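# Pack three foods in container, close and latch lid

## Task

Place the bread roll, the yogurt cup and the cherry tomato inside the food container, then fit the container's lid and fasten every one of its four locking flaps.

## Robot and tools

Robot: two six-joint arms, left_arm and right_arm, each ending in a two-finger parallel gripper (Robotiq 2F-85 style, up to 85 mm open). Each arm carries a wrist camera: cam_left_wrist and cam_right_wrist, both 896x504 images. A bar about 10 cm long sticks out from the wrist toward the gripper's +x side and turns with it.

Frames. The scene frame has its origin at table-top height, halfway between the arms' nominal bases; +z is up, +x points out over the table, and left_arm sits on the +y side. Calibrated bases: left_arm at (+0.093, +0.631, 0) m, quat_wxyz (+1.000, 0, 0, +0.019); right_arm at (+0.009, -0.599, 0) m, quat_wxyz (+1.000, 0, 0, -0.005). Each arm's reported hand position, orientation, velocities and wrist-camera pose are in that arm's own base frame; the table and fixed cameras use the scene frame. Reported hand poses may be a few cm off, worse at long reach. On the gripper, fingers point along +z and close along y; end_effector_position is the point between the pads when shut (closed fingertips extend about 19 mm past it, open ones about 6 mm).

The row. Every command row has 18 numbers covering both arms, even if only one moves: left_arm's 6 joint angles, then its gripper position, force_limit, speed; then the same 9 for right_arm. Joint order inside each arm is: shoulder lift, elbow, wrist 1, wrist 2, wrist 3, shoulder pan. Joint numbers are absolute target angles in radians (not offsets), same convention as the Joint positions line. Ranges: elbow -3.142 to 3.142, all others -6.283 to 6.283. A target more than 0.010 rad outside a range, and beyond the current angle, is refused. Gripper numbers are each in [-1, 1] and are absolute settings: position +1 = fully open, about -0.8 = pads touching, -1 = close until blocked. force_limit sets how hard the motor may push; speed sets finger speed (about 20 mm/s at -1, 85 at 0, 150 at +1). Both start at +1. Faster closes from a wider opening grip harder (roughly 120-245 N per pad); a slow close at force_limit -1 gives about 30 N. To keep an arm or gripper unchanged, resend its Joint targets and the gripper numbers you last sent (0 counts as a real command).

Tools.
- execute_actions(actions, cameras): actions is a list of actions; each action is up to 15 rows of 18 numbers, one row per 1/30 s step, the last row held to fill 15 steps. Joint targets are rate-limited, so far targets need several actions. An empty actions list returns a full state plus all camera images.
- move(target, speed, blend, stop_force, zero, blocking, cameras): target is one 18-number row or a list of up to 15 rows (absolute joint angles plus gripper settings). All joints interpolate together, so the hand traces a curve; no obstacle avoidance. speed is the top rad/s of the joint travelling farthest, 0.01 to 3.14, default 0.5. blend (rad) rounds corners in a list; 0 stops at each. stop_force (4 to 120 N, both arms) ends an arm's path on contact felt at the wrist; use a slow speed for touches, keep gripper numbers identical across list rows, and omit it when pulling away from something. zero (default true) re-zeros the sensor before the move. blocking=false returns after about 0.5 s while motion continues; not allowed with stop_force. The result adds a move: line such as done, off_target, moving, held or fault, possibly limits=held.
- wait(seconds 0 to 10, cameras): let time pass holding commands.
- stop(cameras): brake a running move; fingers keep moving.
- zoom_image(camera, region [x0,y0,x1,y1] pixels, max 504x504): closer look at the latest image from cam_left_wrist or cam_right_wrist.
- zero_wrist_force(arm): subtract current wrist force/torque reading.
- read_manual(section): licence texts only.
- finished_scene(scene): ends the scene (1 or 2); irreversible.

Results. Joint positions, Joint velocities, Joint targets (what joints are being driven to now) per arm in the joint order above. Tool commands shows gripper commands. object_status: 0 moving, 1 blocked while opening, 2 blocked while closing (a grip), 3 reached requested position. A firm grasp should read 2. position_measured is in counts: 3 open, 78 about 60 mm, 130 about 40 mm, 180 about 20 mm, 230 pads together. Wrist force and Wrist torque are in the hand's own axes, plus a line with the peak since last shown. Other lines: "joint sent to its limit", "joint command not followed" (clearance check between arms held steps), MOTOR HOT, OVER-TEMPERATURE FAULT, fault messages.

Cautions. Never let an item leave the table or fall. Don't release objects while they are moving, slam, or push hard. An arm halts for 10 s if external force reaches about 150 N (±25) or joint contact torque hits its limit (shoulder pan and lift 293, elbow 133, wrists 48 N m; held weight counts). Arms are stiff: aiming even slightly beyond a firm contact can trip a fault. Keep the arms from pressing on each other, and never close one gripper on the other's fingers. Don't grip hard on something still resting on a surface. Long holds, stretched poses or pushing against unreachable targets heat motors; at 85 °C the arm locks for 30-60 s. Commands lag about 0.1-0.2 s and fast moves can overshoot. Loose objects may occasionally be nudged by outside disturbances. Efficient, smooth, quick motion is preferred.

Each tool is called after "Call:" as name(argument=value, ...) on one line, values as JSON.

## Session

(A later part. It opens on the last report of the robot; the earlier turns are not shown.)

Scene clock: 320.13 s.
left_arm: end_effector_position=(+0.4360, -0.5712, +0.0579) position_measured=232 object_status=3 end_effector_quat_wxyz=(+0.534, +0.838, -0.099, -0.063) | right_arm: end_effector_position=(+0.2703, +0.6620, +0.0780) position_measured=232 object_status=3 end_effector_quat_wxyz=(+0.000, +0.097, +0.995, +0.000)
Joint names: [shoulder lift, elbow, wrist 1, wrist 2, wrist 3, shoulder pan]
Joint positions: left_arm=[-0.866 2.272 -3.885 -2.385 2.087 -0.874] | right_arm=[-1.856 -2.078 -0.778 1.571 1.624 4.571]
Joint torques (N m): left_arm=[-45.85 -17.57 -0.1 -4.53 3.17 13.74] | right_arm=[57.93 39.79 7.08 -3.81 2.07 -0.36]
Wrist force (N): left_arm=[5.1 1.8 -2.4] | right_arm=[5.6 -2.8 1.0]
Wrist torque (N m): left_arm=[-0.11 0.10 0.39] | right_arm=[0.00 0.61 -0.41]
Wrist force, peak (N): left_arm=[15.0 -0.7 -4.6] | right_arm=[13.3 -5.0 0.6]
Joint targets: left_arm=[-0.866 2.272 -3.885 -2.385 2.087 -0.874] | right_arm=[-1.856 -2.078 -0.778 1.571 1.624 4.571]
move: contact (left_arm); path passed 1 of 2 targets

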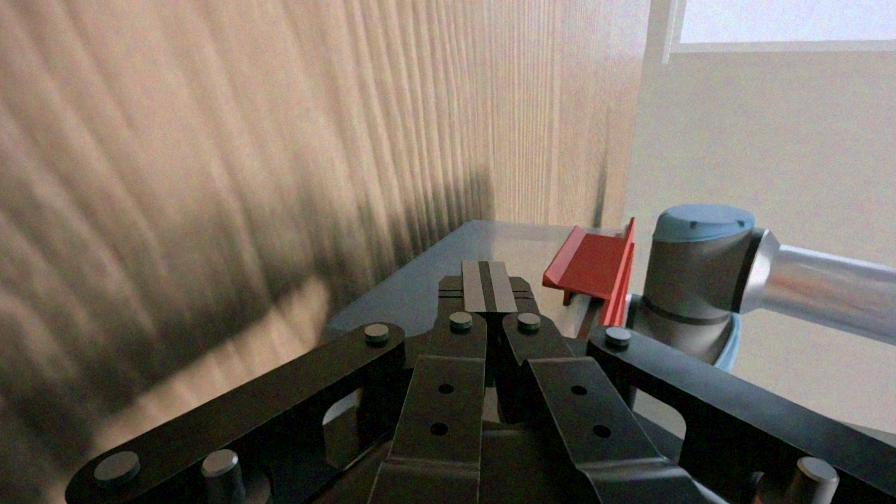

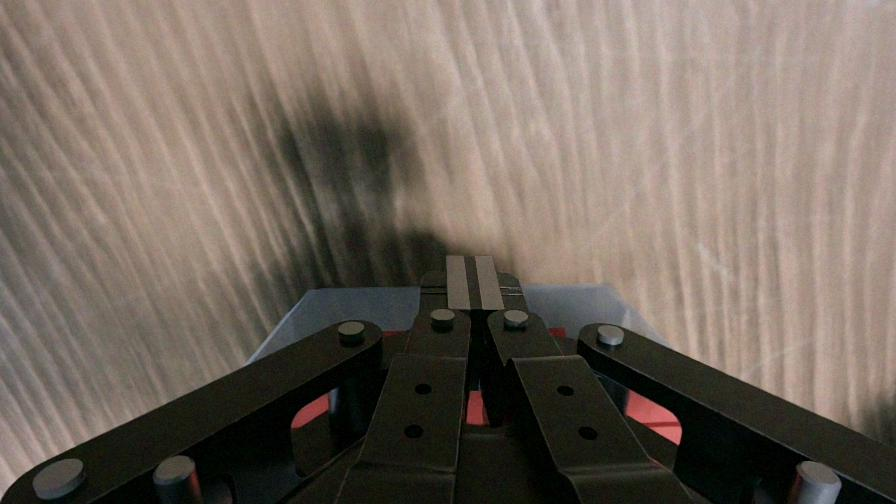

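Call:
move(target=[[-0.866,2.272,-3.885,-2.385,2.087,-0.874,-1,-1,0,-1.8590,-2.0732,-0.7798,1.571,1.6065,4.5535,-1,-1,0]], speed=0.015, stop_force=34, cameras=["all"])

Call:
move(target=[[-0.8594,2.2289,-3.8300,-2.4058,2.1115,-0.8474,-1,-1,0,-1.856,-2.080,-0.777,1.571,1.627,4.575,-1,-1,0],[-0.8534,2.1946,-3.7882,-2.4205,2.1295,-0.8284,-1,-1,0,-1.7095,-1.9922,-1.0103,1.571,1.6075,4.5545,-1,-1,0]], speed=[0.1,0.4], cameras=["all"])

Scene clock: 323.87 s.
left_arm: end_effector_position=(+0.4361, -0.5715, +0.0582) position_measured=232 object_status=3 end_effector_quat_wxyz=(+0.534, +0.838, -0.099, -0.063) | right_arm: end_effector_position=(+0.2728, +0.6616, +0.0780) position_measured=232 object_status=3 end_effector_quat_wxyz=(+0.000, +0.097, +0.995, +0.000)
Joint names: [shoulder lift, elbow, wrist 1, wrist 2, wrist 3, shoulder pan]
Joint positions: left_arm=[-0.866 2.272 -3.885 -2.385 2.087 -0.874] | right_arm=[-1.856 -2.077 -0.779 1.571 1.62 4.567]
Joint torques (N m): left_arm=[-71.39 0.93 -7.09 -15.85 -2.79 -44.52] | right_arm=[75.46 34.57 11.05 -14.64 1.54 -7.32]
Wrist force (N): left_arm=[44.6 -7.8 -10.1] | right_arm=[39.9 -13.1 -0.5]
Wrist torque (N m): left_arm=[-0.19 0.00 0.22] | right_arm=[0.10 1.26 -0.27]
Wrist force, peak (N): left_arm=[47.4 -2.3 -13.3] | right_arm=[45.5 -13.5 -2.2]
Joint targets: left_arm=[-0.866 2.272 -3.885 -2.385 2.087 -0.874] | right_arm=[-1.856 -2.077 -0.779 1.571 1.620 4.567]
move: contact (right_arm); right_arm: the shoulder pan is farthest, 0.013 rad from its target

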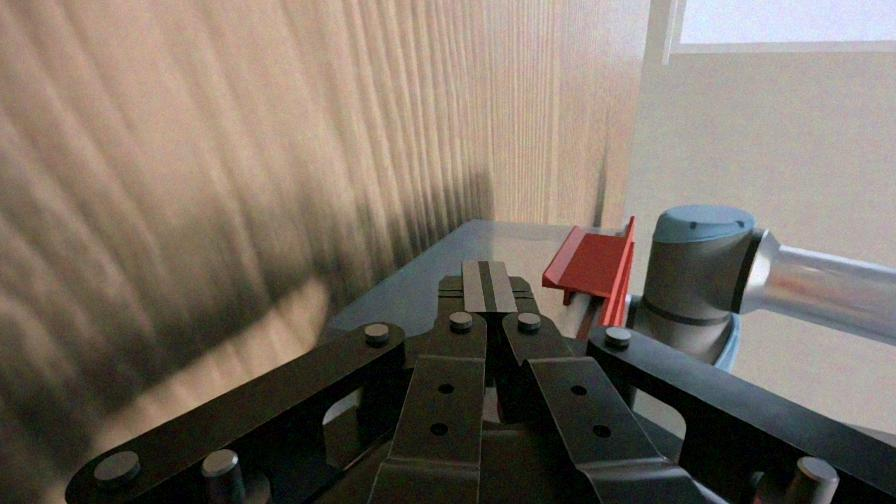

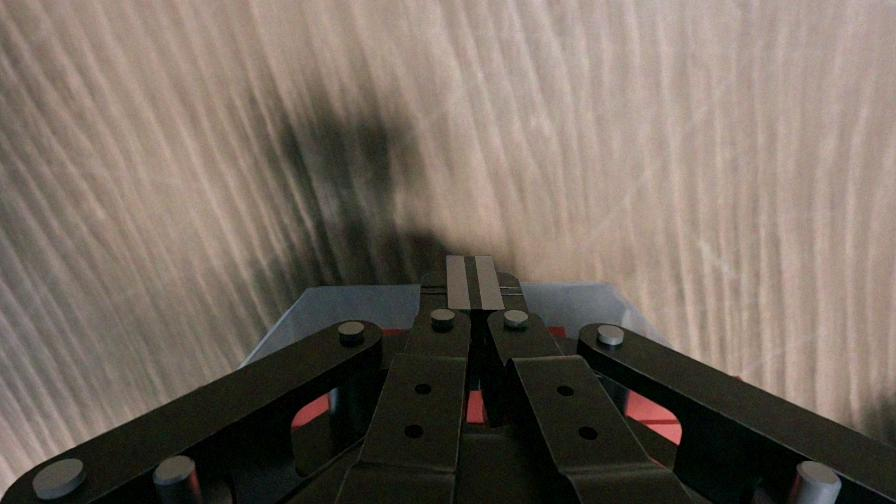

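Scene clock: 325.90 s.
left_arm: end_effector_position=(+0.4807, -0.5817, +0.0579) position_measured=232 object_status=3 end_effector_quat_wxyz=(+0.534, +0.838, -0.098, -0.063) | right_arm: end_effector_position=(+0.2802, +0.6530, +0.1999) position_measured=232 object_status=3 end_effector_quat_wxyz=(+0.000, +0.097, +0.995, +0.000)
Joint names: [shoulder lift, elbow, wrist 1, wrist 2, wrist 3, shoulder pan]
Joint positions: left_arm=[-0.853 2.195 -3.788 -2.42 2.129 -0.828] | right_arm=[-1.71 -1.992 -1.01 1.571 1.608 4.555]
Joint torques (N m): left_arm=[-51.38 -22.02 -0.5 -4.64 3.12 15.38] | right_arm=[71.49 55.63 0.94 -0.74 -2.26 -12.94]
Wrist force (N): left_arm=[0.5 -0.9 -0.1] | right_arm=[-2.1 -0.7 1.2]
Wrist torque (N m): left_arm=[-0.13 0.08 0.43] | right_arm=[-0.02 0.58 -0.28]
Wrist force, peak (N): left_arm=[44.4 -7.7 -10.2] | right_arm=[39.7 -12.7 -0.4]
Joint targets: left_arm=[-0.853 2.195 -3.788 -2.421 2.130 -0.828] | right_arm=[-1.710 -1.992 -1.010 1.571 1.607 4.555]
move: done

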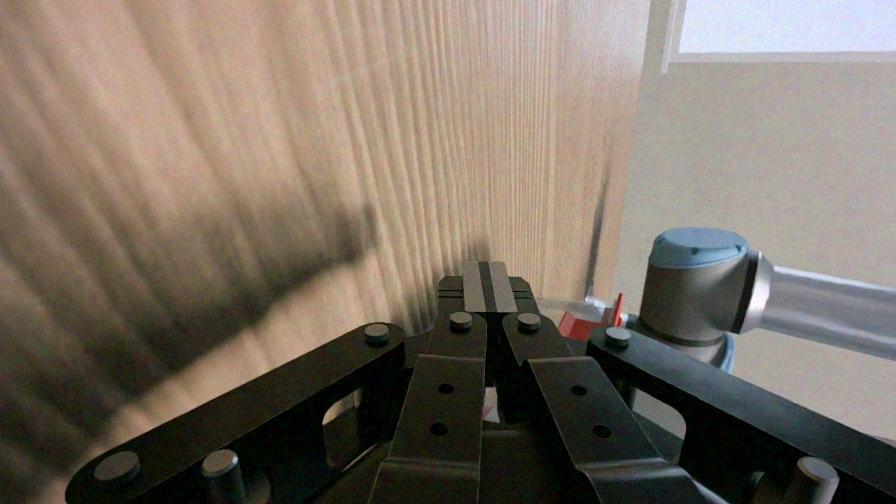

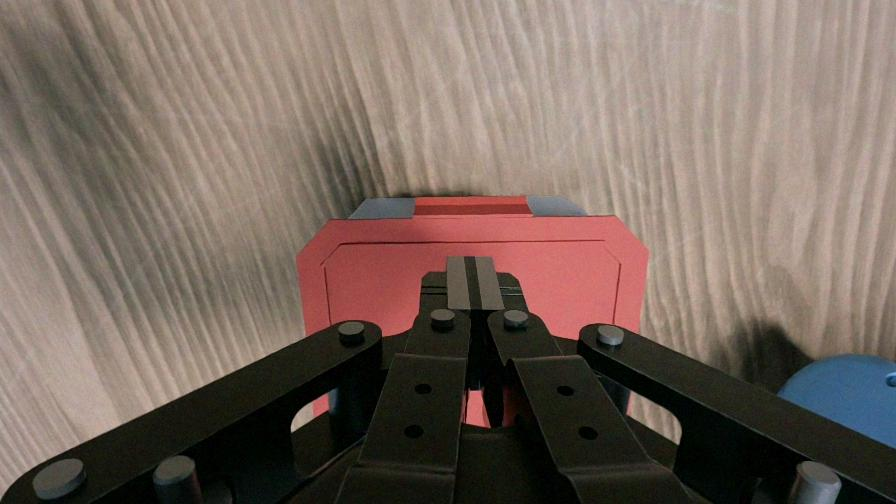

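Call:
zoom_image(camera="cam_right_wrist", region=[320, 170, 620, 270])

Scaled by 1.680 from the camera's 896x504 image, which has a finer 1280x720 frame.

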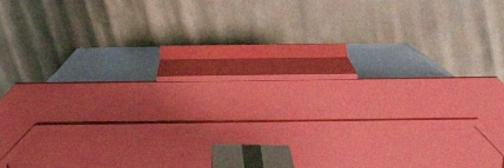

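Call:
move(target=[[-0.8534,2.1946,-3.7882,-2.4205,2.1295,-0.8284,-1,-1,0,-1.45,-2.25,-1.0,1.571,1.2,4.6,-1,-1,0],[-0.8534,2.1946,-3.7882,-2.4205,2.1295,-0.8284,-1,-1,0,-1.6535,-2.6284,0.6933,1.3587,1.6715,4.7526,-1,-1,0],[-0.8534,2.1946,-3.7882,-2.4205,2.1295,-0.8284,-1,-1,0,-2.3489,-2.6438,1.5870,1.6994,1.5362,4.3853,-1,-1,0]], speed=0.7, blend=[0.1,0.1,0], cameras=["all"])

Call:
zoom_image(camera="cam_right_wrist", region=[350, 0, 550, 200])

Scene clock: 332.50 s.
left_arm: end_effector_position=(+0.4807, -0.5817, +0.0579) position_measured=232 object_status=3 end_effector_quat_wxyz=(+0.534, +0.838, -0.098, -0.063) | right_arm: end_effector_position=(+0.3152, +0.5004, +0.1101) position_measured=232 object_status=3 end_effector_quat_wxyz=(+0.059, +0.077, +0.790, +0.606)
Joint names: [shoulder lift, elbow, wrist 1, wrist 2, wrist 3, shoulder pan]
Joint positions: left_arm=[-0.853 2.195 -3.788 -2.421 2.13 -0.828] | right_arm=[-2.349 -2.644 1.587 1.699 1.536 4.385]
Joint torques (N m): left_arm=[-53.41 -23.18 -0.81 -4.47 3.09 16.44] | right_arm=[38.41 -20.72 7.16 2.38 -2.13 -11.67]
Wrist force (N): left_arm=[0.4 -1.0 -0.3] | right_arm=[-1.9 -1.7 2.8]
Wrist torque (N m): left_arm=[-0.14 0.09 0.44] | right_arm=[-0.02 0.51 -0.32]
Wrist force, peak (N): left_arm=[0.5 -1.3 0.0] | right_arm=[-3.1 -3.2 1.8]
Joint targets: left_arm=[-0.853 2.195 -3.788 -2.421 2.130 -0.828] | right_arm=[-2.349 -2.644 1.587 1.699 1.536 4.385]
move: done

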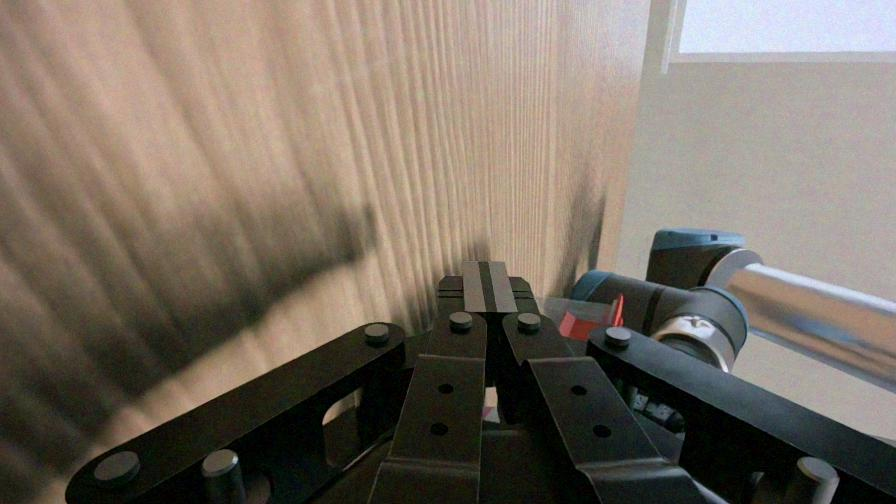

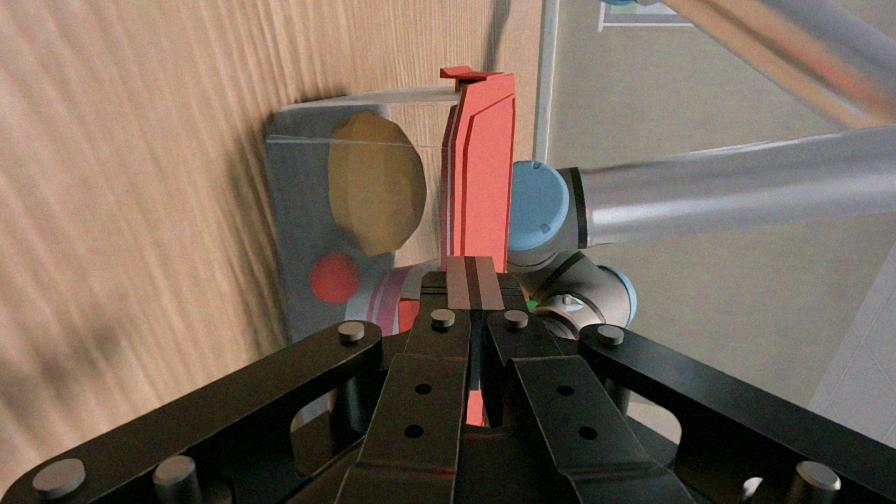

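Scaled by 2.520 from the camera's 896x504 image, which has a finer 1280x720 frame.

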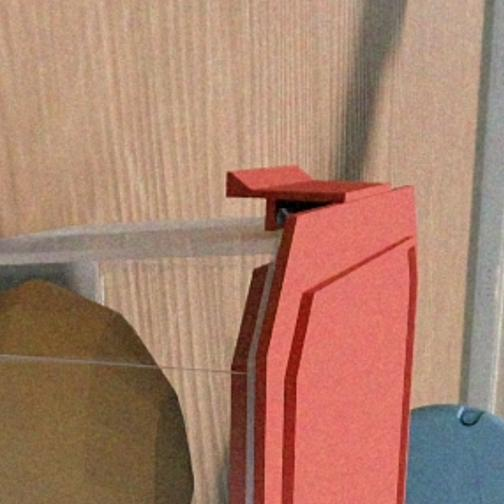

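Call:
move(target=[[-1.2262,2.1902,-3.4110,-2.4205,2.1295,-0.8284,-1,-1,0,-2.3489,-2.6438,1.5870,1.6994,1.5362,4.3853,-1,-1,0],[-0.8684,2.4212,-4.2171,-2.5432,1.9744,-0.7792,-1,-1,0,-2.3489,-2.6438,1.5870,1.6994,1.5362,4.3853,-1,-1,0]], speed=0.7, blend=[0.1,0], cameras=["all"])

Call:
zoom_image(camera="cam_left_wrist", region=[350, 0, 600, 250])

Scene clock: 335.10 s.
left_arm: end_effector_position=(+0.3868, -0.4669, +0.1099) position_measured=232 object_status=3 end_effector_quat_wxyz=(+0.605, +0.788, -0.093, -0.071) | right_arm: end_effector_position=(+0.3152, +0.5003, +0.1100) position_measured=232 object_status=3 end_effector_quat_wxyz=(+0.059, +0.077, +0.790, +0.606)
Joint names: [shoulder lift, elbow, wrist 1, wrist 2, wrist 3, shoulder pan]
Joint positions: left_arm=[-0.868 2.421 -4.217 -2.543 1.974 -0.779] | right_arm=[-2.349 -2.644 1.587 1.699 1.536 4.385]
Joint torques (N m): left_arm=[-43.55 1.53 -5.44 -4.16 -3.03 17.56] | right_arm=[44.05 -19.55 7.39 1.97 -2.19 -12.78]
Wrist force (N): left_arm=[0.2 -1.0 -0.2] | right_arm=[-1.8 -2.3 2.8]
Wrist torque (N m): left_arm=[-0.08 0.03 0.57] | right_arm=[-0.11 0.49 -0.33]
Wrist force, peak (N): left_arm=[-0.2 -3.7 1.1] | right_arm=[-2.6 -2.2 2.9]
Joint targets: left_arm=[-0.868 2.421 -4.217 -2.543 1.974 -0.779] | right_arm=[-2.349 -2.644 1.587 1.699 1.536 4.385]
move: done

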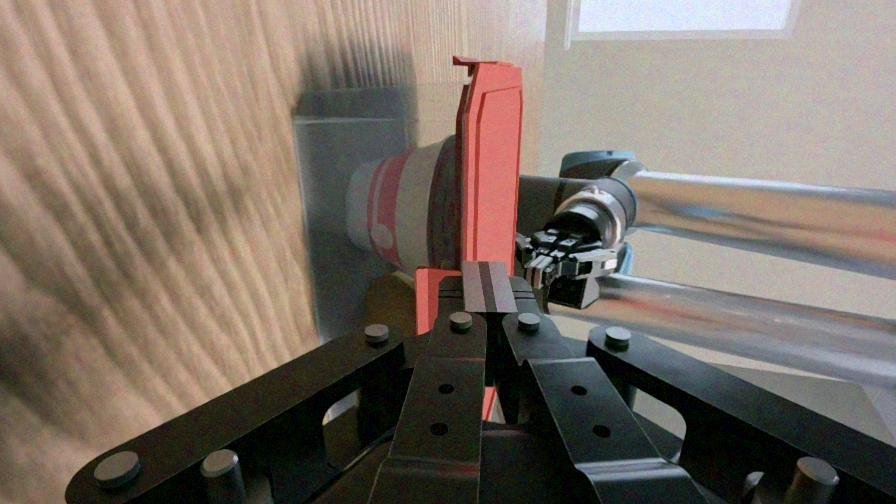

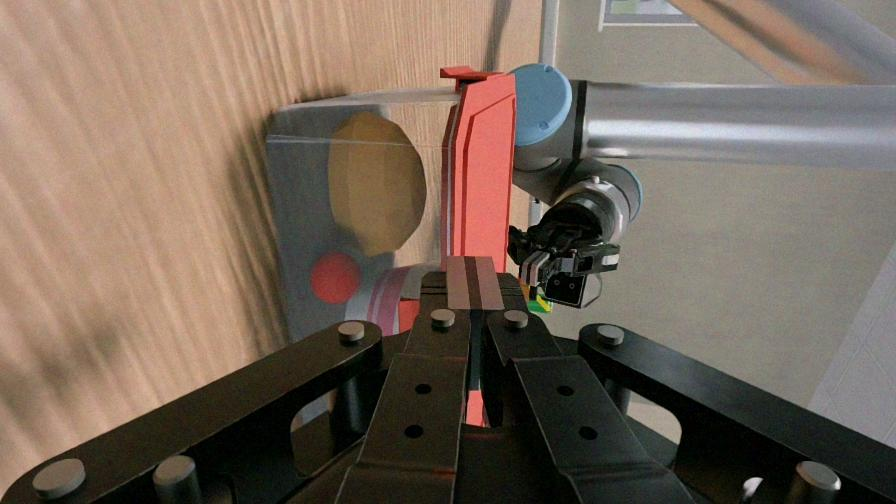

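Scaled by 2.016 from the camera's 896x504 image, which has a finer 1280x720 frame.

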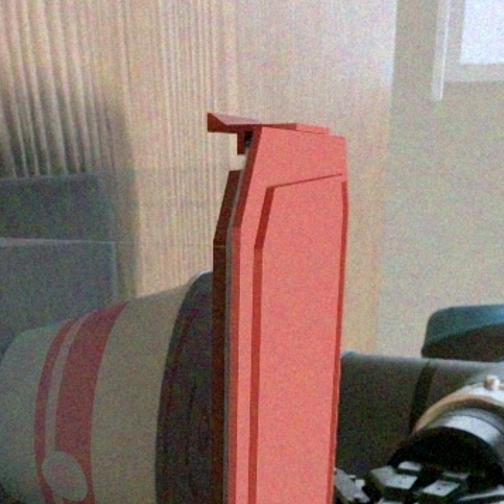

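Call:
finished_scene(scene=1)

The scene is finished: the task was done.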